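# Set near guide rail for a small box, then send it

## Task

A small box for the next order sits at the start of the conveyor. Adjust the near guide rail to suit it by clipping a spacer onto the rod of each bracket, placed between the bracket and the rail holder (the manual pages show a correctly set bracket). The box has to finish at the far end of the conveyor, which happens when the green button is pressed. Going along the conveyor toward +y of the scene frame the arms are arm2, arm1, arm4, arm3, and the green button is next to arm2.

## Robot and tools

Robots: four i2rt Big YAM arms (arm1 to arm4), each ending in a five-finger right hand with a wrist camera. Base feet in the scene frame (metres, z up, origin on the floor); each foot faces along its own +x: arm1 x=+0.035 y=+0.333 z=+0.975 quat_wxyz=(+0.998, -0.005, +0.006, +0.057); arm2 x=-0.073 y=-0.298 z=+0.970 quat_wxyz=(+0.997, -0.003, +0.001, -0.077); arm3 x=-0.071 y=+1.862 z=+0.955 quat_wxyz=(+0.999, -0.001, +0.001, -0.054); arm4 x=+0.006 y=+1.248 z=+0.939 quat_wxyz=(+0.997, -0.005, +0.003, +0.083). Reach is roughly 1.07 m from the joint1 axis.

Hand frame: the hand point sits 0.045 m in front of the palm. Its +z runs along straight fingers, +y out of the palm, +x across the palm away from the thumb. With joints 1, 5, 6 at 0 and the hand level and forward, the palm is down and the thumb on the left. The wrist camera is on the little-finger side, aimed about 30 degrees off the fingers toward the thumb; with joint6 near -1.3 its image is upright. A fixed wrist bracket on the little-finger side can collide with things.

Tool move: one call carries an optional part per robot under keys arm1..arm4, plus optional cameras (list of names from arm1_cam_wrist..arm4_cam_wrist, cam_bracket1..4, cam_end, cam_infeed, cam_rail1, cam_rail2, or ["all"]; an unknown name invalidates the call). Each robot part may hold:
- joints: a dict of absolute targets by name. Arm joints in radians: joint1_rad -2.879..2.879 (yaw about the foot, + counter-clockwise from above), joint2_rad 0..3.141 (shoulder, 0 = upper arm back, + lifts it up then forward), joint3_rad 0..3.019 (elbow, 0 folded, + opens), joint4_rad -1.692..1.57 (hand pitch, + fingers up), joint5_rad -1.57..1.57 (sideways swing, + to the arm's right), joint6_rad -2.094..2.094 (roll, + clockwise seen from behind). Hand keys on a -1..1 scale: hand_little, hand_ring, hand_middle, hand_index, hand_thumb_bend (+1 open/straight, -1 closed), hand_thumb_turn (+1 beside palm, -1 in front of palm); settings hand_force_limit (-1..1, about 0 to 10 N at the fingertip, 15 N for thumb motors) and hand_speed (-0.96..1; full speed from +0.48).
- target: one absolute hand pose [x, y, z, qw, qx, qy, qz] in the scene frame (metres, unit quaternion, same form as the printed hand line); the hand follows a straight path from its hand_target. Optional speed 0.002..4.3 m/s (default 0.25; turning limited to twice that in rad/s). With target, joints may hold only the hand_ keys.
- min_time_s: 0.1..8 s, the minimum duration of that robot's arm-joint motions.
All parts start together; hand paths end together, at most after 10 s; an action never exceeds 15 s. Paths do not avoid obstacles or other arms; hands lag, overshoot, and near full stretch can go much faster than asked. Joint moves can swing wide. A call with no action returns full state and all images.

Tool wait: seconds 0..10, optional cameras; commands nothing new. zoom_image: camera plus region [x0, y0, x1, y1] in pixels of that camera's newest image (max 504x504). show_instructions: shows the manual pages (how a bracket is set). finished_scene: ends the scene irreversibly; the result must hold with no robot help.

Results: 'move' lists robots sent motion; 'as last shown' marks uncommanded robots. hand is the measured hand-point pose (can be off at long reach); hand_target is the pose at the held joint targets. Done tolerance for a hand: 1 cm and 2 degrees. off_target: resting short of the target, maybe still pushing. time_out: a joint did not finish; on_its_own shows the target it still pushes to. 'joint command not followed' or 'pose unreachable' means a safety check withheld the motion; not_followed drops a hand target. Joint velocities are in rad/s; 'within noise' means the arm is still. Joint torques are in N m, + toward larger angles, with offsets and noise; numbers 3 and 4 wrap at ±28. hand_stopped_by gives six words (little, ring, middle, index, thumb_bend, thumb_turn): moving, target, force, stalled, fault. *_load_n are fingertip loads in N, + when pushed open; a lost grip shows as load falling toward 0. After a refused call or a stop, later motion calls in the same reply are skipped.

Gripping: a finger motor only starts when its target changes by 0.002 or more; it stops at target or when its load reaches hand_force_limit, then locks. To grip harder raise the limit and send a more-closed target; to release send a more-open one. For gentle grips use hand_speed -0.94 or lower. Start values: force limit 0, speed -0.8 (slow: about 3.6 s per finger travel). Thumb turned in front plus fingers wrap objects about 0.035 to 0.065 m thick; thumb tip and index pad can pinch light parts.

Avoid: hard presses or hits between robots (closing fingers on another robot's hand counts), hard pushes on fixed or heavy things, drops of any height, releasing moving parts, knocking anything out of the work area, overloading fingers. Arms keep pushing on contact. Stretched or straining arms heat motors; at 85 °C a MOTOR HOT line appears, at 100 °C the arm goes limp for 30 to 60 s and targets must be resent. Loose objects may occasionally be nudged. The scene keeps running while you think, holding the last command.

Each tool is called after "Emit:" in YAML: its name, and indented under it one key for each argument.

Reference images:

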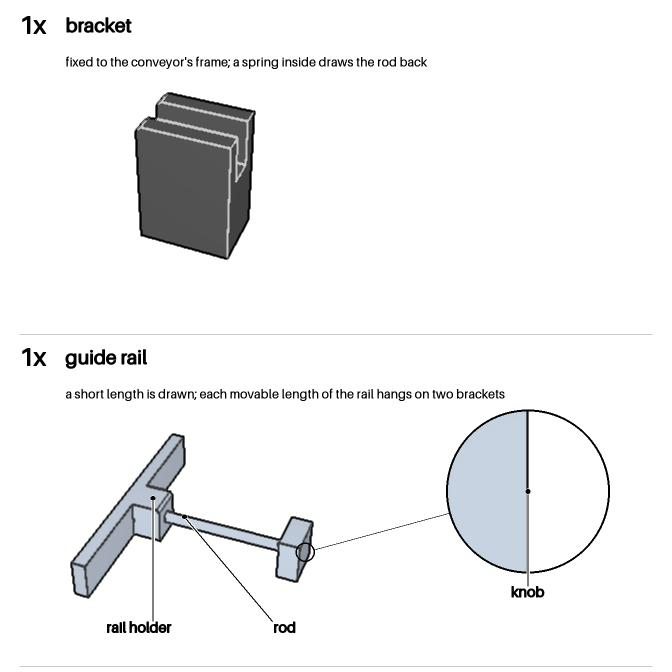

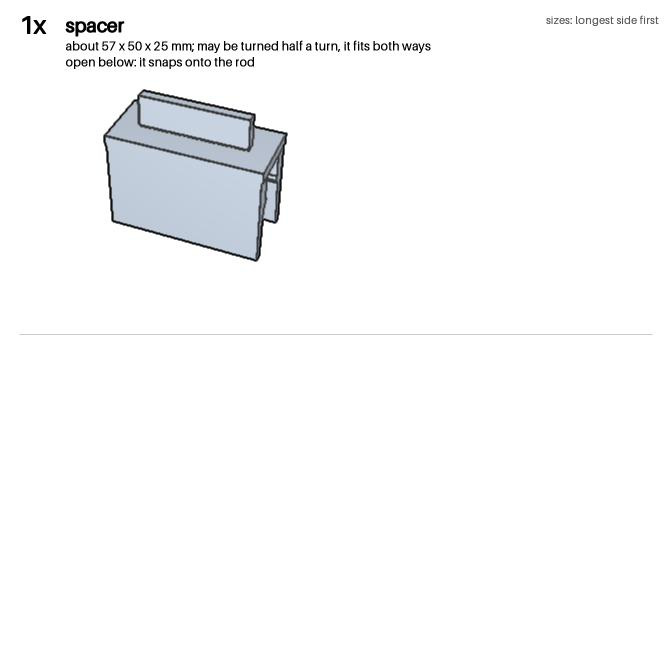

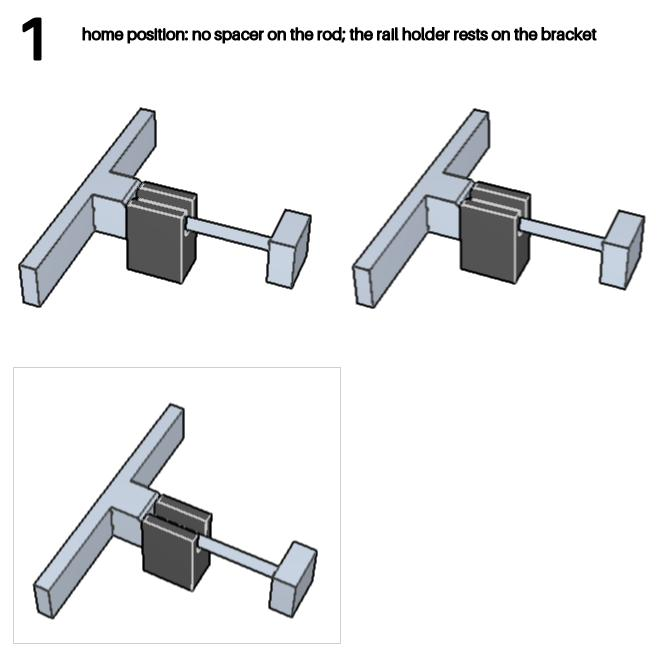

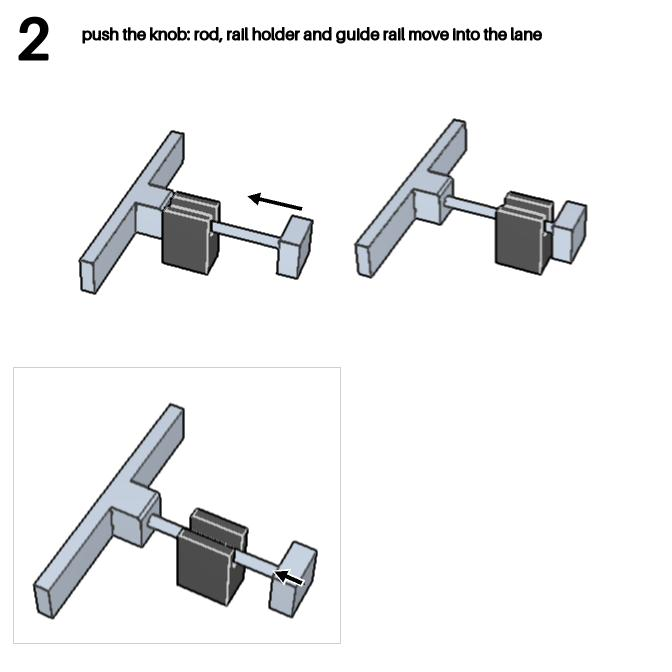

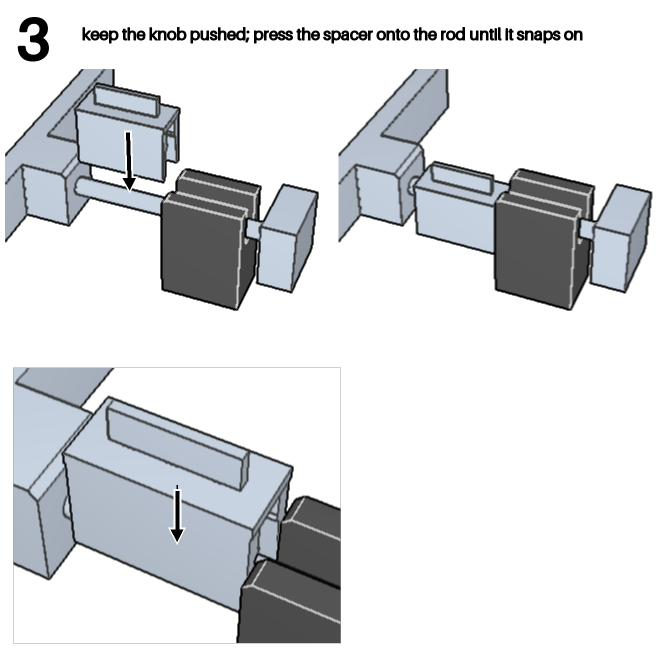

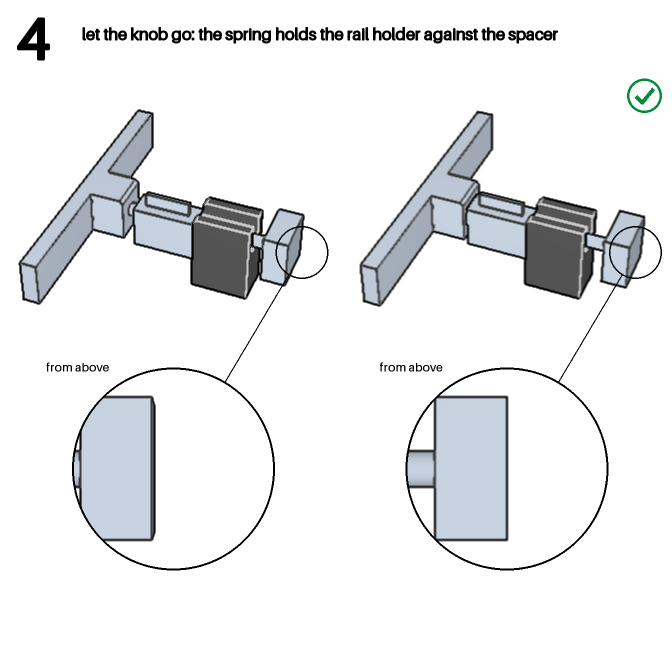

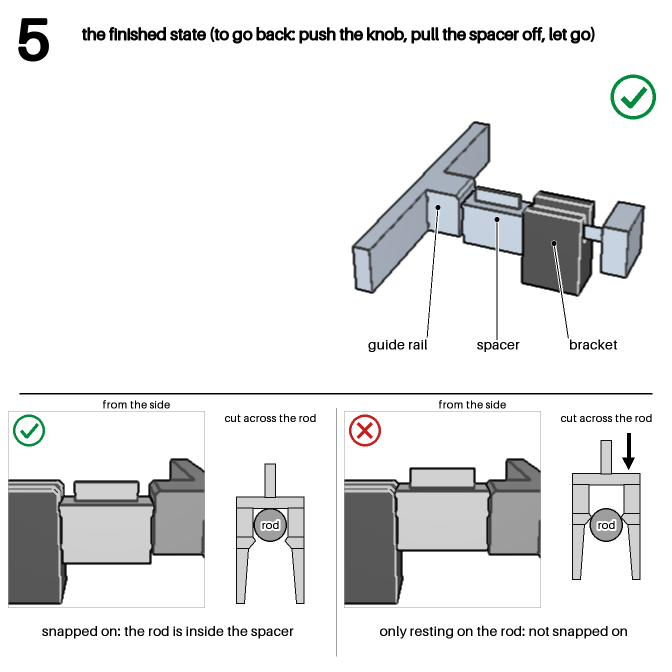

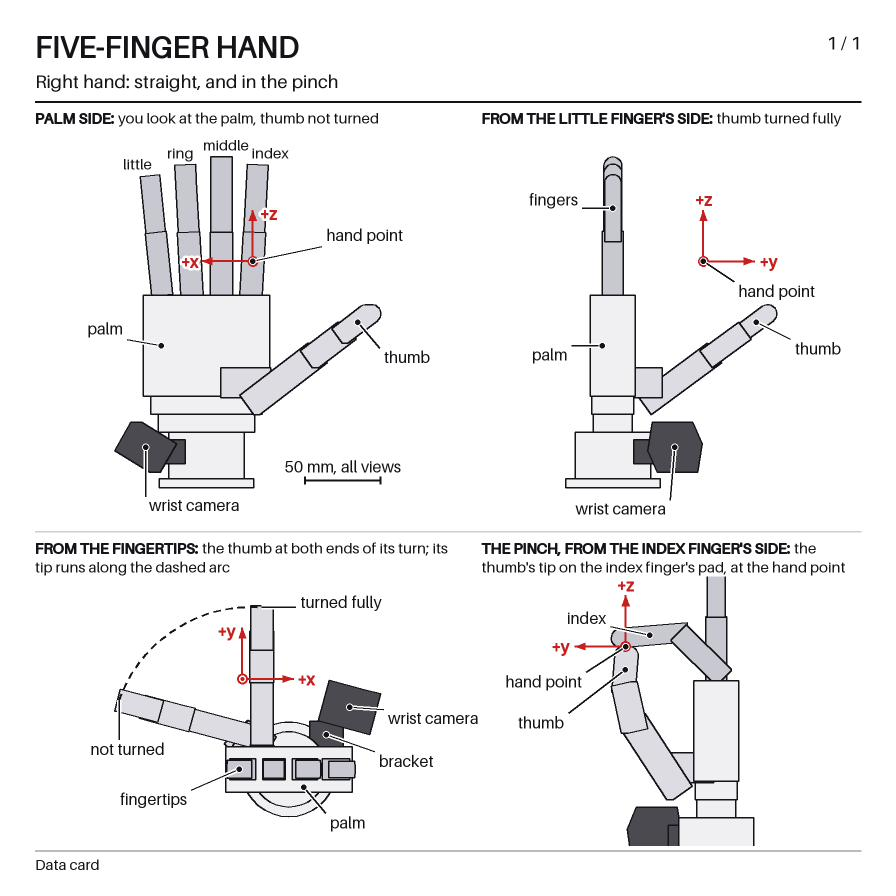

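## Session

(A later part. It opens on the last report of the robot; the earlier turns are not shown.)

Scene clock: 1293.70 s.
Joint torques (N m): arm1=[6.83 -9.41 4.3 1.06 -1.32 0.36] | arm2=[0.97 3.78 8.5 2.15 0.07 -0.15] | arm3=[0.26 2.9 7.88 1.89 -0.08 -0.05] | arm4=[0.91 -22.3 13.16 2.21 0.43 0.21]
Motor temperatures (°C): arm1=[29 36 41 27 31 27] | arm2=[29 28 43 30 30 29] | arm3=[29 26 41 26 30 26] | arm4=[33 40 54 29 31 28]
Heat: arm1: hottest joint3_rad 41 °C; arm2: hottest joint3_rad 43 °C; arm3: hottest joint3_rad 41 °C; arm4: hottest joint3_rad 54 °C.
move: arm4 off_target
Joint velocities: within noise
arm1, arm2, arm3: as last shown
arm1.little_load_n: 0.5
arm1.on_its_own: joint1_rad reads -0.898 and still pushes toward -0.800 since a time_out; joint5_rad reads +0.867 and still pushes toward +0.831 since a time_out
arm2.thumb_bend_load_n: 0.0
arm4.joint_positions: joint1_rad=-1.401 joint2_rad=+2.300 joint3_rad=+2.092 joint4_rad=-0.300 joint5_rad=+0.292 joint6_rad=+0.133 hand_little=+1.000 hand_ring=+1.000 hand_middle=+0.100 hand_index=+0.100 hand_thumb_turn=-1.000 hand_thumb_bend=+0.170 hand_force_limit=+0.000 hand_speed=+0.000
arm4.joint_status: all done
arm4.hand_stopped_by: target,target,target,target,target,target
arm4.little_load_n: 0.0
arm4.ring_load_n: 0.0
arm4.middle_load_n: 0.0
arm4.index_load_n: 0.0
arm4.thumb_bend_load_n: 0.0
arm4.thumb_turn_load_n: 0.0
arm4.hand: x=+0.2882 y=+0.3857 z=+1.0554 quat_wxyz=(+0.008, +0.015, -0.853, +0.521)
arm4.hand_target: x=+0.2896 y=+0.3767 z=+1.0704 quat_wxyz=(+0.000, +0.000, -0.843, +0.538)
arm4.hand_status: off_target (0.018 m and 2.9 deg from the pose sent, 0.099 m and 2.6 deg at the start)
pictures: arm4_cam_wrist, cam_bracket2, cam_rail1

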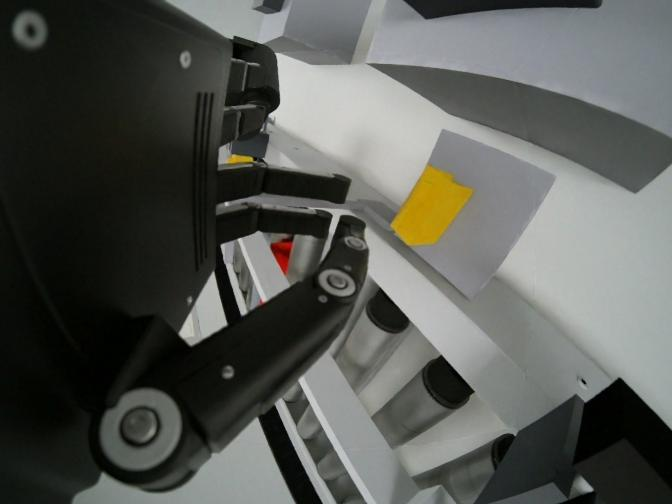

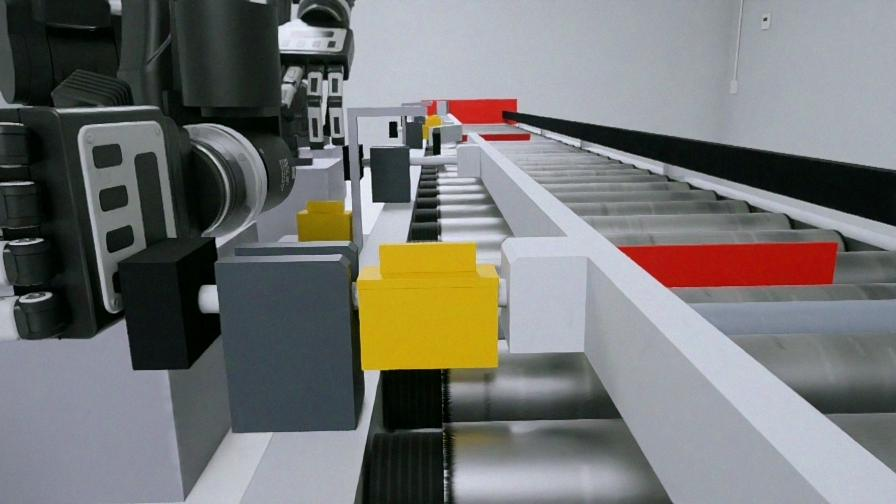

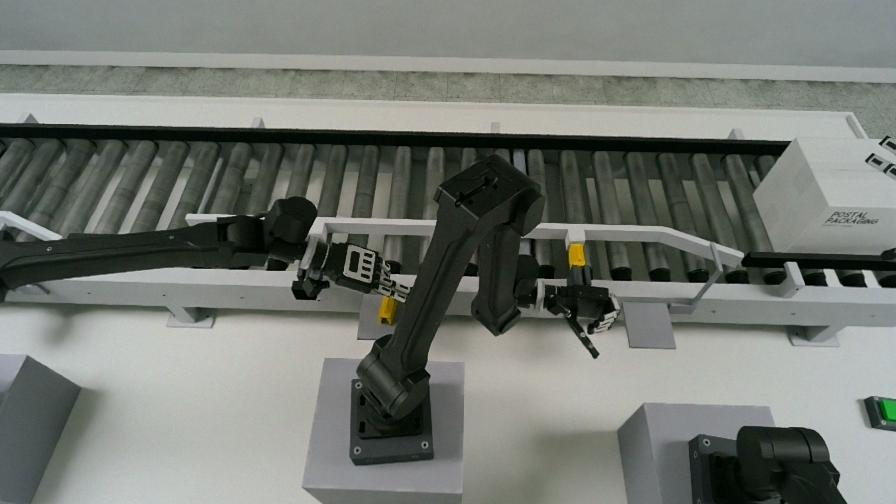

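Emit:
move:
  arm4: {"target":[0.297,0.343,1.035,-0.0501,0.0786,0.8397,-0.5350],"speed":0.1}
  cameras: ["arm4_cam_wrist","cam_rail1"]

Emit:
zoom_image:
  camera: "arm4_cam_wrist"
  region: [330, 100, 530, 300]

Scene clock: 1339.00 s.
Joint torques (N m): arm1=[6.24 -9.05 4.11 1.24 -1.33 0.33] | arm2=[1.03 3.84 8.51 2.17 0.07 -0.14] | arm3=[0.26 2.84 7.88 1.89 -0.08 -0.05] | arm4=[1.85 -22.89 16.87 0.83 0.54 0.22]
Motor temperatures (°C): arm1=[29 36 40 27 32 27] | arm2=[29 28 43 30 30 29] | arm3=[29 26 41 26 30 26] | arm4=[32 40 54 29 30 28]
Heat: arm1: hottest joint3_rad 40 °C; arm2: hottest joint3_rad 43 °C; arm3: hottest joint3_rad 41 °C; arm4: hottest joint3_rad 54 °C.
move: arm4 off_target
Joint velocities: within noise
arm1, arm2, arm3: as last shown
arm1.little_load_n: 0.0
arm1.on_its_own: joint1_rad reads -0.898 and still pushes toward -0.800 since a time_out; joint5_rad reads +0.867 and still pushes toward +0.831 since a time_out
arm2.index_load_n: -0.5
arm3.little_load_n: -0.5
arm4.joint_positions: joint1_rad=-1.386 joint2_rad=+2.461 joint3_rad=+2.288 joint4_rad=-0.368 joint5_rad=+0.484 joint6_rad=+0.239 hand_little=+1.000 hand_ring=+1.000 hand_middle=+0.100 hand_index=+0.100 hand_thumb_turn=-1.000 hand_thumb_bend=+0.170 hand_force_limit=+0.000 hand_speed=+0.000
arm4.joint_status: not commanded
arm4.hand_stopped_by: target,target,target,target,target,target
arm4.little_load_n: -0.5
arm4.ring_load_n: 0.0
arm4.middle_load_n: 0.0
arm4.index_load_n: 0.0
arm4.thumb_bend_load_n: 0.0
arm4.thumb_turn_load_n: 0.5
arm4.hand: x=+0.2810 y=+0.3513 z=+1.0168 quat_wxyz=(+0.062, -0.069, -0.847, +0.523)
arm4.hand_target: x=+0.2959 y=+0.3442 z=+1.0339 quat_wxyz=(+0.050, -0.078, -0.839, +0.536)
arm4.hand_status: off_target (0.026 m and 2.4 deg from the pose sent, 0.048 m and 11.9 deg at the start)

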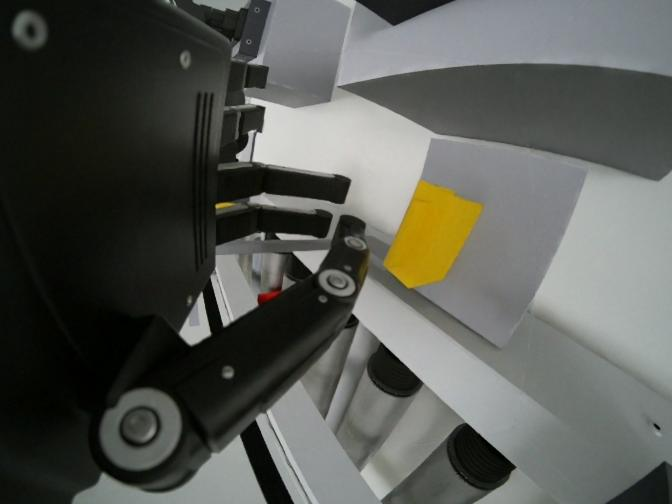

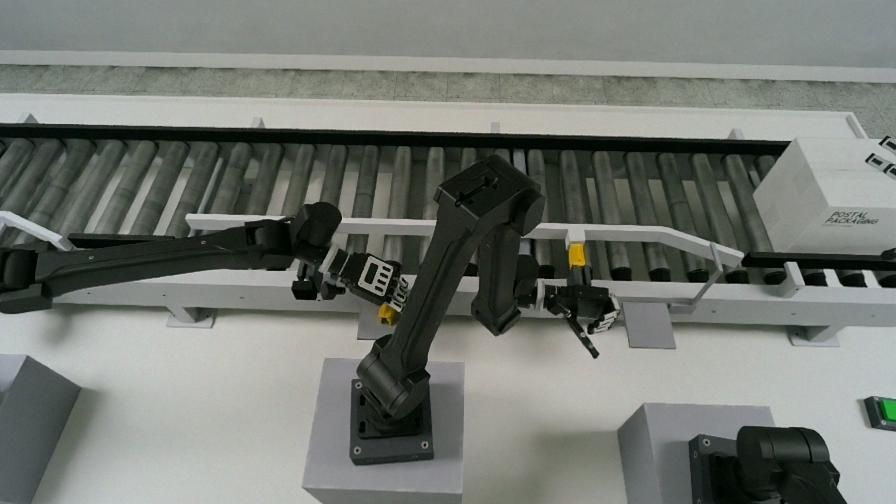

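Scaled by 2.520 from the camera's image (finer frame: 960x720).

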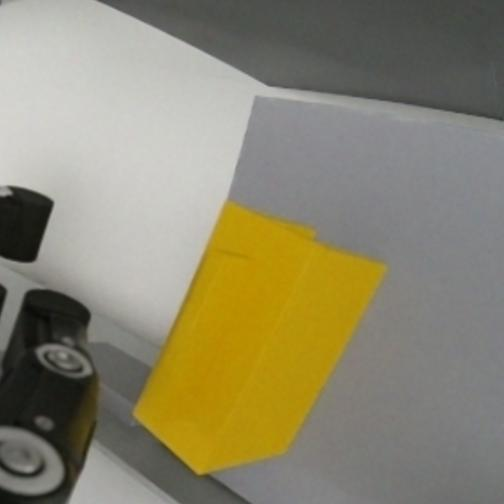

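Emit:
move:
  arm4: {"target":[0.308,0.350,1.027,-0.0525,0.0822,0.839,-0.5348],"speed":0.1}
  cameras: ["arm4_cam_wrist"]

Emit:
zoom_image:
  camera: "arm4_cam_wrist"
  region: [330, 130, 530, 330]

Scene clock: 1359.87 s.
Joint torques (N m): arm1=[7.24 -8.82 4.25 1.16 -1.33 0.37] | arm2=[0.91 3.78 8.5 2.17 0.07 -0.15] | arm3=[0.21 2.84 7.88 1.91 -0.08 -0.05] | arm4=[2.02 -23 15.05 1.13 0.54 0.23]
Motor temperatures (°C): arm1=[29 36 40 27 32 27] | arm2=[29 28 43 30 30 29] | arm3=[29 26 41 26 30 25] | arm4=[32 44 59 29 30 28]
Heat: arm1: hottest joint3_rad 40 °C; arm2: hottest joint3_rad 43 °C; arm3: hottest joint3_rad 41 °C; arm4: hottest joint3_rad 59 °C.
move: arm4 off_target
Joint velocities: within noise
arm1, arm2, arm3: as last shown
arm1.thumb_bend_load_n: -0.5
arm1.thumb_turn_load_n: 0.0
arm1.on_its_own: joint1_rad reads -0.898 and still pushes toward -0.800 since a time_out; joint5_rad reads +0.867 and still pushes toward +0.831 since a time_out
arm2.index_load_n: 0.0
arm3.little_load_n: 0.0
arm4.joint_positions: joint1_rad=-1.372 joint2_rad=+2.461 joint3_rad=+2.288 joint4_rad=-0.368 joint5_rad=+0.507 joint6_rad=+0.255 hand_little=+1.000 hand_ring=+1.000 hand_middle=+0.100 hand_index=+0.100 hand_thumb_turn=-1.000 hand_thumb_bend=+0.170 hand_force_limit=+0.000 hand_speed=+0.000
arm4.joint_status: not commanded
arm4.hand_stopped_by: target,target,target,target,target,target
arm4.little_load_n: 0.0
arm4.ring_load_n: 0.0
arm4.middle_load_n: 0.0
arm4.index_load_n: 0.0
arm4.thumb_bend_load_n: 0.0
arm4.thumb_turn_load_n: 0.0
arm4.hand: x=+0.2898 y=+0.3542 z=+1.0178 quat_wxyz=(+0.064, -0.076, -0.845, +0.526)
arm4.hand_target: x=+0.3065 y=+0.3505 z=+1.0271 quat_wxyz=(+0.053, -0.083, -0.839, +0.535)
arm4.hand_status: off_target (0.021 m and 1.9 deg from the pose sent, 0.029 m and 2.5 deg at the start)

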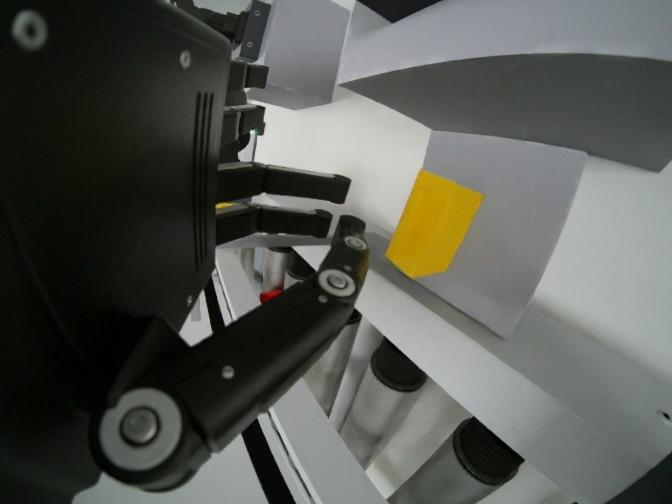

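Scaled by 2.520 from the camera's image (finer frame: 960x720).

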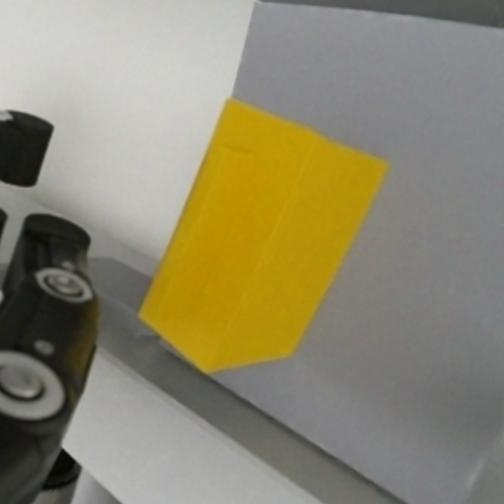

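Emit:
move:
  arm4: {"target":[0.308,0.356,1.001,-0.0525,0.0822,0.839,-0.5348],"speed":0.1}
  cameras: ["arm4_cam_wrist","cam_bracket2"]

Emit:
zoom_image:
  camera: "arm4_cam_wrist"
  region: [300, 130, 500, 330]

Emit:
zoom_image:
  camera: "cam_bracket2"
  region: [260, 130, 420, 260]

Scene clock: 1370.90 s.
Joint torques (N m): arm1=[7.36 -8.23 4.21 1.13 -1.3 0.33] | arm2=[0.91 3.78 8.51 2.18 0.07 -0.15] | arm3=[0.26 2.84 7.88 1.91 -0.08 -0.05] | arm4=[2.14 -23.41 11.48 2.17 0.55 0.22]
Motor temperatures (°C): arm1=[29 36 40 27 32 27] | arm2=[29 28 43 30 30 29] | arm3=[29 26 41 26 30 25] | arm4=[32 45 60 29 30 28]
Heat: arm1: hottest joint3_rad 40 °C; arm2: hottest joint3_rad 43 °C; arm3: hottest joint3_rad 41 °C; arm4: hottest joint3_rad 60 °C.
move: arm4 off_target
Joint velocities: within noise
arm1, arm2, arm3: as last shown
arm1.thumb_bend_load_n: 0.0
arm1.on_its_own: joint1_rad reads -0.898 and still pushes toward -0.800 since a time_out; joint5_rad reads +0.867 and still pushes toward +0.831 since a time_out
arm4.joint_positions: joint1_rad=-1.364 joint2_rad=+2.463 joint3_rad=+2.253 joint4_rad=-0.325 joint5_rad=+0.508 joint6_rad=+0.257 hand_little=+1.000 hand_ring=+1.000 hand_middle=+0.100 hand_index=+0.100 hand_thumb_turn=-1.000 hand_thumb_bend=+0.170 hand_force_limit=+0.000 hand_speed=+0.000
arm4.joint_status: not commanded
arm4.hand_stopped_by: target,target,target,target,target,target
arm4.little_load_n: 0.0
arm4.ring_load_n: 0.0
arm4.middle_load_n: 0.0
arm4.index_load_n: 0.0
arm4.thumb_bend_load_n: 0.0
arm4.thumb_turn_load_n: 0.0
arm4.hand: x=+0.2959 y=+0.3573 z=+1.0047 quat_wxyz=(+0.061, -0.074, -0.844, +0.528)
arm4.hand_target: x=+0.3100 y=+0.3573 z=+1.0014 quat_wxyz=(+0.051, -0.081, -0.839, +0.535)
arm4.hand_status: off_target (0.013 m and 1.6 deg from the pose sent, 0.025 m and 1.9 deg at the start)

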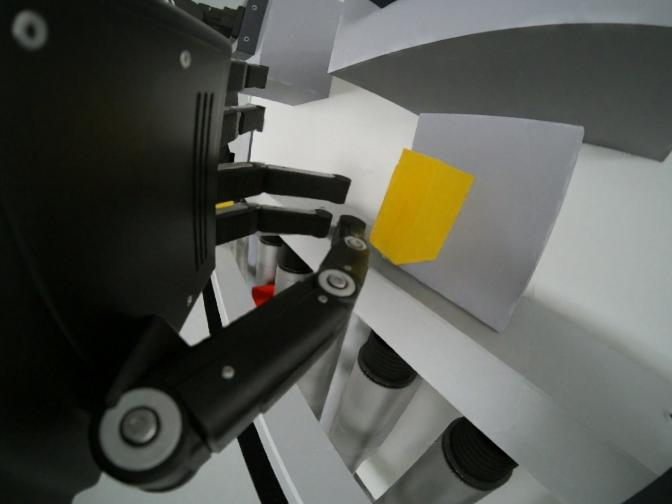

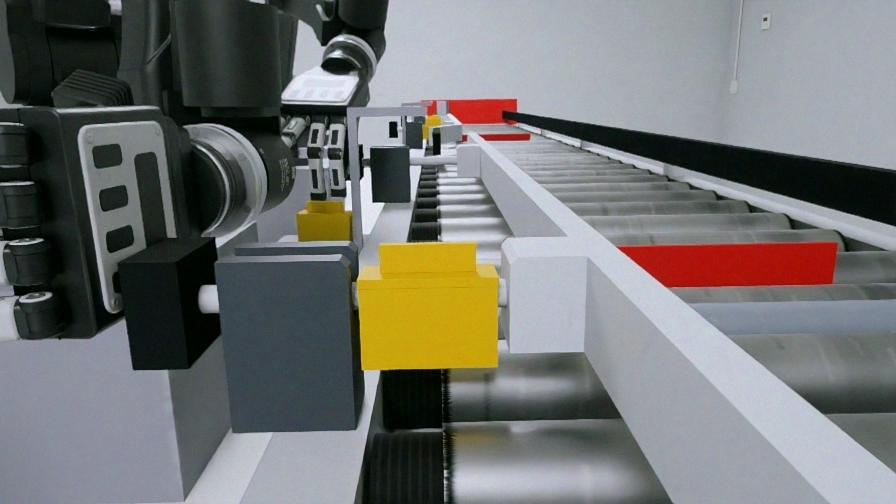

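Scaled by 2.520 from the camera's image (finer frame: 960x720).

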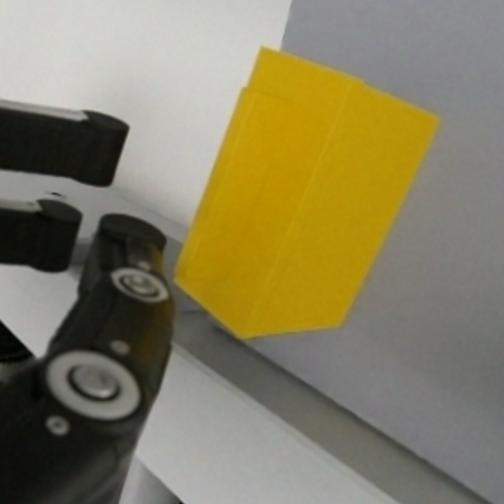

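Scaled by 3.150.

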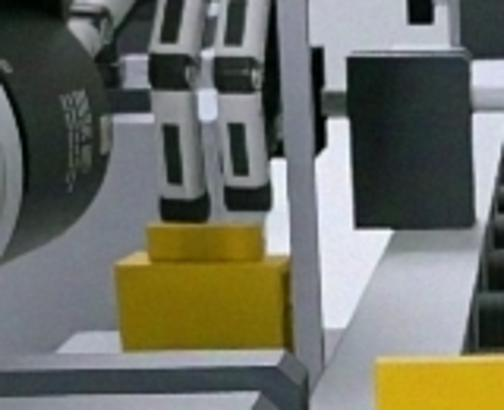

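Emit:
move:
  arm4: {"target":[0.278,0.358,0.984,-0.0525,0.0822,0.839,-0.5348],"speed":0.08}
  cameras: ["arm4_cam_wrist","cam_bracket2"]

Emit:
zoom_image:
  camera: "arm4_cam_wrist"
  region: [300, 130, 500, 330]

Emit:
zoom_image:
  camera: "cam_bracket2"
  region: [260, 130, 420, 260]

Scene clock: 1387.93 s.
Joint torques (N m): arm1=[7.82 -8.7 4.26 1.11 -1.36 0.4] | arm2=[0.97 3.78 8.5 2.17 0.07 -0.15] | arm3=[0.21 2.84 7.88 1.91 -0.08 -0.05] | arm4=[-0.15 -25.11 10.24 1.88 0.04 0.05]
Motor temperatures (°C): arm1=[30 36 39 27 32 27] | arm2=[29 28 43 30 30 29] | arm3=[29 26 41 26 30 25] | arm4=[31 47 56 29 30 28]
Heat: arm1: hottest joint3_rad 39 °C; arm2: hottest joint3_rad 43 °C; arm3: hottest joint3_rad 41 °C; arm4: hottest joint3_rad 56 °C.
move: arm4 off_target
Joint velocities: within noise
arm1.joint_positions: joint1_rad=-0.898 joint2_rad=+2.047 joint3_rad=+0.502 joint4_rad=+1.527 joint5_rad=+0.867 joint6_rad=-1.589 hand_little=-0.950 hand_ring=-0.950 hand_middle=-1.000 hand_index=-1.000 hand_thumb_turn=-0.950 hand_thumb_bend=+1.000 hand_force_limit=+0.400 hand_speed=+0.000
arm1.joint_status: not commanded
arm1.hand_stopped_by: target,target,target,target,target,target
arm1.little_load_n: 0.0
arm1.ring_load_n: 0.0
arm1.middle_load_n: 0.0
arm1.index_load_n: 0.0
arm1.thumb_bend_load_n: 0.0
arm1.thumb_turn_load_n: 0.5
arm1.on_its_own: joint1_rad reads -0.898 and still pushes toward -0.800 since a time_out; joint5_rad reads +0.867 and still pushes toward +0.831 since a time_out
arm1.hand: x=+0.1984 y=-0.0959 z=+0.9995 quat_wxyz=(+0.530, +0.490, -0.510, +0.468)
arm1.hand_target: x=+0.2573 y=-0.0887 z=+0.9930 quat_wxyz=(+0.491, +0.516, -0.483, +0.509)
arm1.hand_status: not commanded
arm2, arm3: as last shown
arm4.joint_positions: joint1_rad=-1.370 joint2_rad=+2.458 joint3_rad=+2.161 joint4_rad=-0.234 joint5_rad=+0.493 joint6_rad=+0.257 hand_little=+1.000 hand_ring=+1.000 hand_middle=+0.100 hand_index=+0.100 hand_thumb_turn=-1.000 hand_thumb_bend=+0.170 hand_force_limit=+0.000 hand_speed=+0.000
arm4.joint_status: not commanded
arm4.hand_stopped_by: target,target,target,target,target,target
arm4.little_load_n: 0.0
arm4.ring_load_n: 0.0
arm4.middle_load_n: 0.0
arm4.index_load_n: 0.0
arm4.thumb_bend_load_n: -1.0
arm4.thumb_turn_load_n: 0.0
arm4.hand: x=+0.2902 y=+0.3637 z=+0.9741 quat_wxyz=(+0.055, -0.074, -0.844, +0.528)
arm4.hand_target: x=+0.2768 y=+0.3580 z=+0.9848 quat_wxyz=(+0.053, -0.083, -0.839, +0.535)
arm4.hand_status: off_target (0.017 m and 1.4 deg from the pose sent, 0.027 m and 1.6 deg at the start)

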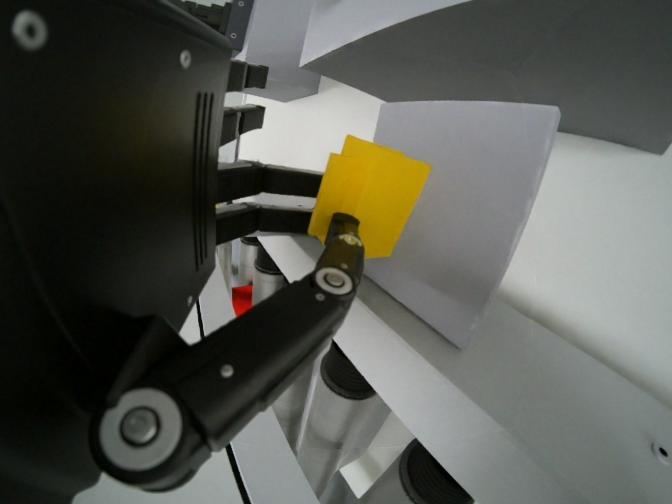

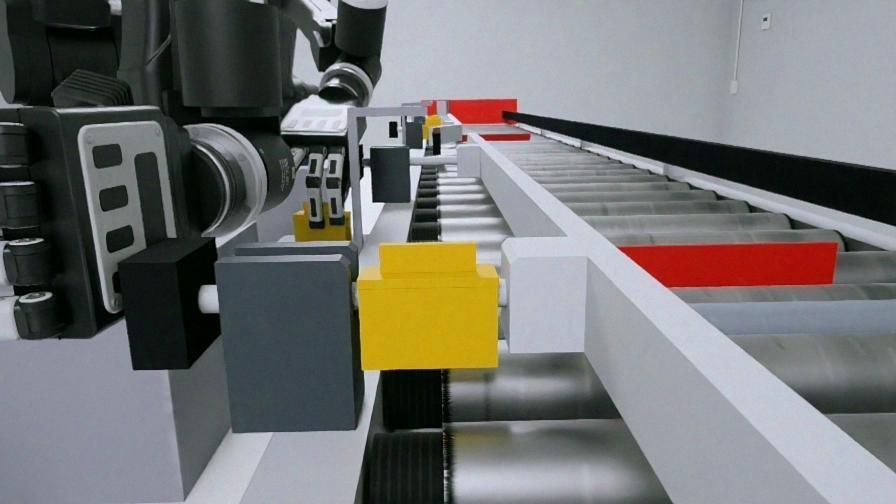

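Scaled by 2.520 from the camera's image (finer frame: 960x720).

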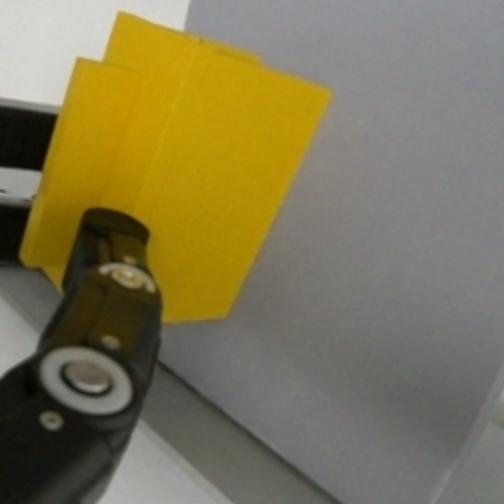

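Scaled by 3.150.

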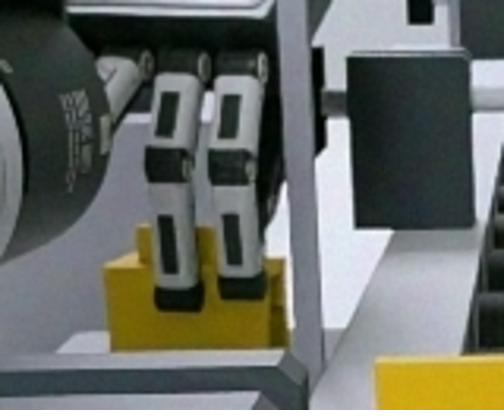

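Emit:
move:
  arm4: {"target":[0.280,0.356,1.000,-0.0525,0.0822,0.839,-0.5348],"speed":0.08}
  cameras: ["arm4_cam_wrist","cam_bracket2"]

Emit:
zoom_image:
  camera: "arm4_cam_wrist"
  region: [300, 130, 500, 330]

Emit:
zoom_image:
  camera: "cam_bracket2"
  region: [260, 130, 420, 260]

Scene clock: 1395.23 s.
Joint torques (N m): arm1=[6.95 -8.94 4.23 1.14 -1.32 0.34] | arm2=[0.91 3.78 8.49 2.17 0.07 -0.15] | arm3=[0.26 2.84 7.88 1.91 -0.08 -0.05] | arm4=[0.03 -25.29 13.26 0.54 0.07 0.06]
Motor temperatures (°C): arm1=[30 36 39 27 33 27] | arm2=[29 28 43 30 30 29] | arm3=[29 26 41 26 30 25] | arm4=[31 46 56 29 30 28]
Heat: arm1: hottest joint3_rad 39 °C; arm2: hottest joint3_rad 43 °C; arm3: hottest joint3_rad 41 °C; arm4: hottest joint3_rad 56 °C.
move: arm4 off_target
Joint velocities: within noise
arm1, arm2, arm3: as last shown
arm1.on_its_own: joint1_rad reads -0.898 and still pushes toward -0.800 since a time_out; joint5_rad reads +0.867 and still pushes toward +0.831 since a time_out
arm4.joint_positions: joint1_rad=-1.370 joint2_rad=+2.458 joint3_rad=+2.161 joint4_rad=-0.237 joint5_rad=+0.493 joint6_rad=+0.257 hand_little=+1.000 hand_ring=+1.000 hand_middle=+0.100 hand_index=+0.100 hand_thumb_turn=-1.000 hand_thumb_bend=+0.170 hand_force_limit=+0.000 hand_speed=+0.000
arm4.joint_status: not commanded
arm4.hand_stopped_by: target,target,target,target,target,target
arm4.little_load_n: 0.0
arm4.ring_load_n: 0.0
arm4.middle_load_n: 0.0
arm4.index_load_n: 0.0
arm4.thumb_bend_load_n: -0.5
arm4.thumb_turn_load_n: 0.0
arm4.hand: x=+0.2900 y=+0.3642 z=+0.9735 quat_wxyz=(+0.056, -0.073, -0.845, +0.527)
arm4.hand_target: x=+0.2801 y=+0.3560 z=+0.9992 quat_wxyz=(+0.052, -0.082, -0.839, +0.535)
arm4.hand_status: off_target (0.029 m and 1.6 deg from the pose sent, 0.029 m and 1.4 deg at the start)

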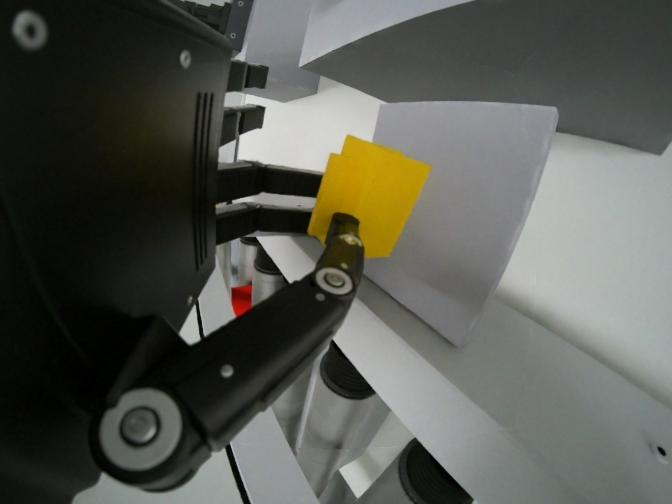

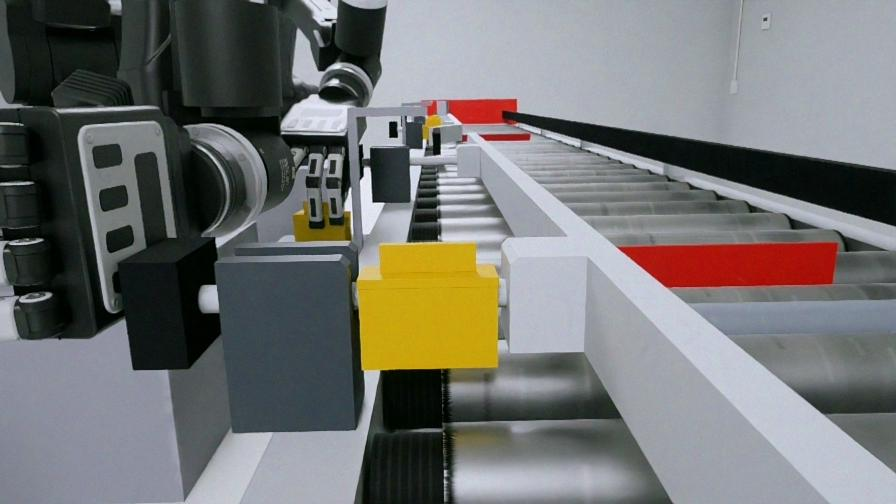

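Scaled by 2.520 from the camera's image (finer frame: 960x720).

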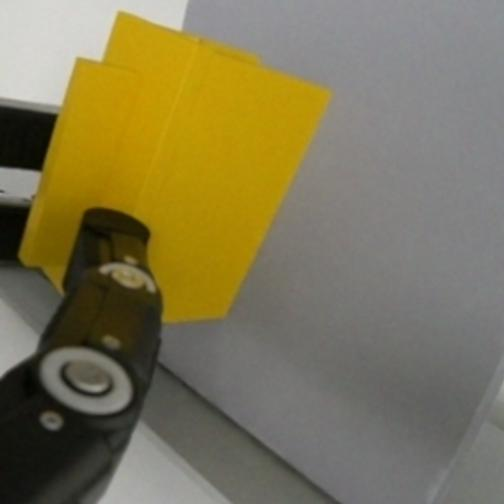

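Scaled by 3.150.

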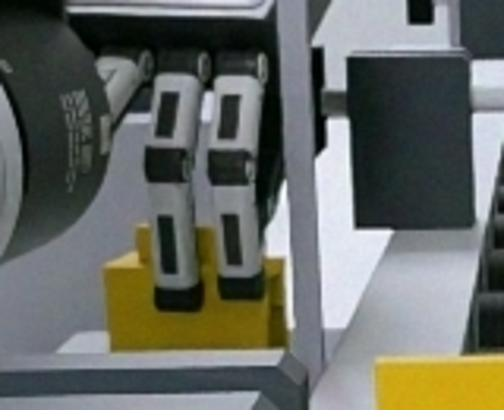

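Emit:
move:
  arm4: {"target":[0.282,0.354,1.008,-0.0525,0.0822,0.839,-0.5348],"speed":0.15}
  cameras: ["arm4_cam_wrist","cam_bracket2"]

Emit:
zoom_image:
  camera: "arm4_cam_wrist"
  region: [300, 130, 500, 330]

Emit:
zoom_image:
  camera: "cam_bracket2"
  region: [260, 130, 420, 260]

Scene clock: 1403.13 s.
Joint torques (N m): arm1=[7 -8.59 4.27 1.13 -1.34 0.36] | arm2=[0.97 3.84 8.51 2.15 0.07 -0.15] | arm3=[0.21 2.84 7.87 1.91 -0.08 -0.05] | arm4=[0.21 -25.17 15.12 0.44 0.12 0.06]
Motor temperatures (°C): arm1=[30 36 39 27 33 27] | arm2=[28 28 43 30 30 29] | arm3=[29 26 41 26 30 25] | arm4=[31 47 57 29 30 28]
Heat: arm1: hottest joint3_rad 39 °C; arm2: hottest joint3_rad 43 °C; arm3: hottest joint3_rad 41 °C; arm4: hottest joint3_rad 57 °C.
move: arm4 off_target
Joint velocities: within noise
arm1: as last shown
arm1.thumb_turn_load_n: 0.0
arm1.on_its_own: joint1_rad reads -0.898 and still pushes toward -0.800 since a time_out; joint5_rad reads +0.867 and still pushes toward +0.831 since a time_out
arm2.joint_positions: joint1_rad=+0.146 joint2_rad=+0.560 joint3_rad=+1.336 joint4_rad=-1.211 joint5_rad=+0.058 joint6_rad=-1.149 hand_little=+1.000 hand_ring=+1.000 hand_middle=+1.000 hand_index=+1.000 hand_thumb_turn=+1.000 hand_thumb_bend=+1.000 hand_force_limit=+0.000 hand_speed=-0.800
arm2.joint_status: not commanded
arm2.hand_stopped_by: target,target,target,target,target,target
arm2.little_load_n: 0.0
arm2.ring_load_n: 0.0
arm2.middle_load_n: 0.0
arm2.index_load_n: 0.0
arm2.thumb_bend_load_n: 0.0
arm2.thumb_turn_load_n: 0.0
arm2.hand: x=+0.1562 y=-0.3514 z=+1.4671 quat_wxyz=(-0.084, +0.821, -0.194, +0.530)
arm2.hand_target: x=+0.1552 y=-0.3513 z=+1.4789 quat_wxyz=(-0.086, +0.814, -0.192, +0.541)
arm2.hand_status: not commanded
arm3.joint_positions: joint1_rad=-0.183 joint2_rad=+0.625 joint3_rad=+1.366 joint4_rad=-1.295 joint5_rad=-0.032 joint6_rad=-1.281 hand_little=+1.000 hand_ring=+1.000 hand_middle=+1.000 hand_index=+1.000 hand_thumb_turn=+1.000 hand_thumb_bend=+1.000 hand_force_limit=+0.000 hand_speed=-0.800
arm3.joint_status: not commanded
arm3.hand_stopped_by: target,target,target,target,target,target
arm3.little_load_n: 0.0
arm3.ring_load_n: 0.0
arm3.middle_load_n: 0.0
arm3.index_load_n: 0.0
arm3.thumb_bend_load_n: 0.0
arm3.thumb_turn_load_n: 0.0
arm3.hand: x=+0.1496 y=+1.7528 z=+1.4379 quat_wxyz=(-0.013, +0.840, -0.242, +0.485)
arm3.hand_target: x=+0.1488 y=+1.7531 z=+1.4458 quat_wxyz=(-0.013, +0.836, -0.241, +0.494)
arm3.hand_status: not commanded
arm4.joint_positions: joint1_rad=-1.370 joint2_rad=+2.453 joint3_rad=+2.161 joint4_rad=-0.259 joint5_rad=+0.493 joint6_rad=+0.257 hand_little=+1.000 hand_ring=+1.000 hand_middle=+0.100 hand_index=+0.100 hand_thumb_turn=-1.000 hand_thumb_bend=+0.170 hand_force_limit=+0.000 hand_speed=+0.000
arm4.joint_status: not commanded
arm4.hand_stopped_by: target,target,target,target,target,target
arm4.little_load_n: 0.0
arm4.ring_load_n: 0.0
arm4.middle_load_n: 0.5
arm4.index_load_n: 0.0
arm4.thumb_bend_load_n: -1.0
arm4.thumb_turn_load_n: 0.0
arm4.hand: x=+0.2887 y=+0.3674 z=+0.9733 quat_wxyz=(+0.059, -0.071, -0.849, +0.521)
arm4.hand_target: x=+0.2818 y=+0.3549 z=+1.0081 quat_wxyz=(+0.052, -0.082, -0.839, +0.535)
arm4.hand_status: off_target (0.038 m and 2.4 deg from the pose sent, 0.037 m and 1.6 deg at the start)

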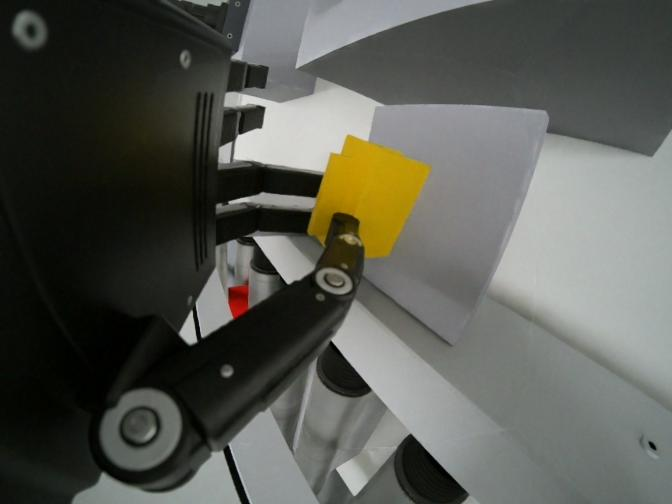

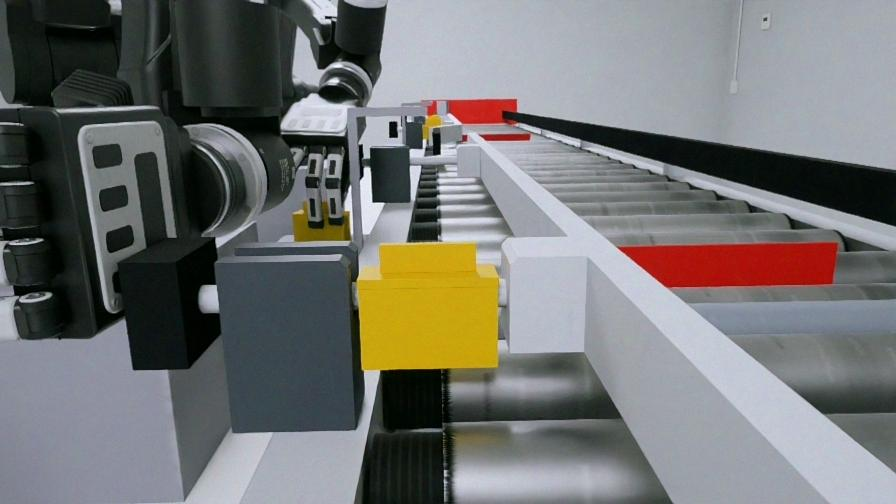

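Scaled by 2.520 from the camera's image (finer frame: 960x720).

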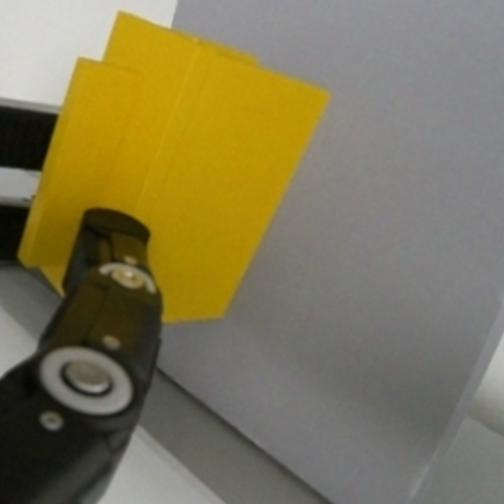

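Scaled by 3.150.

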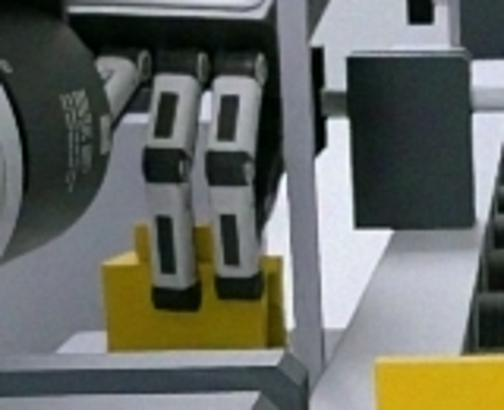

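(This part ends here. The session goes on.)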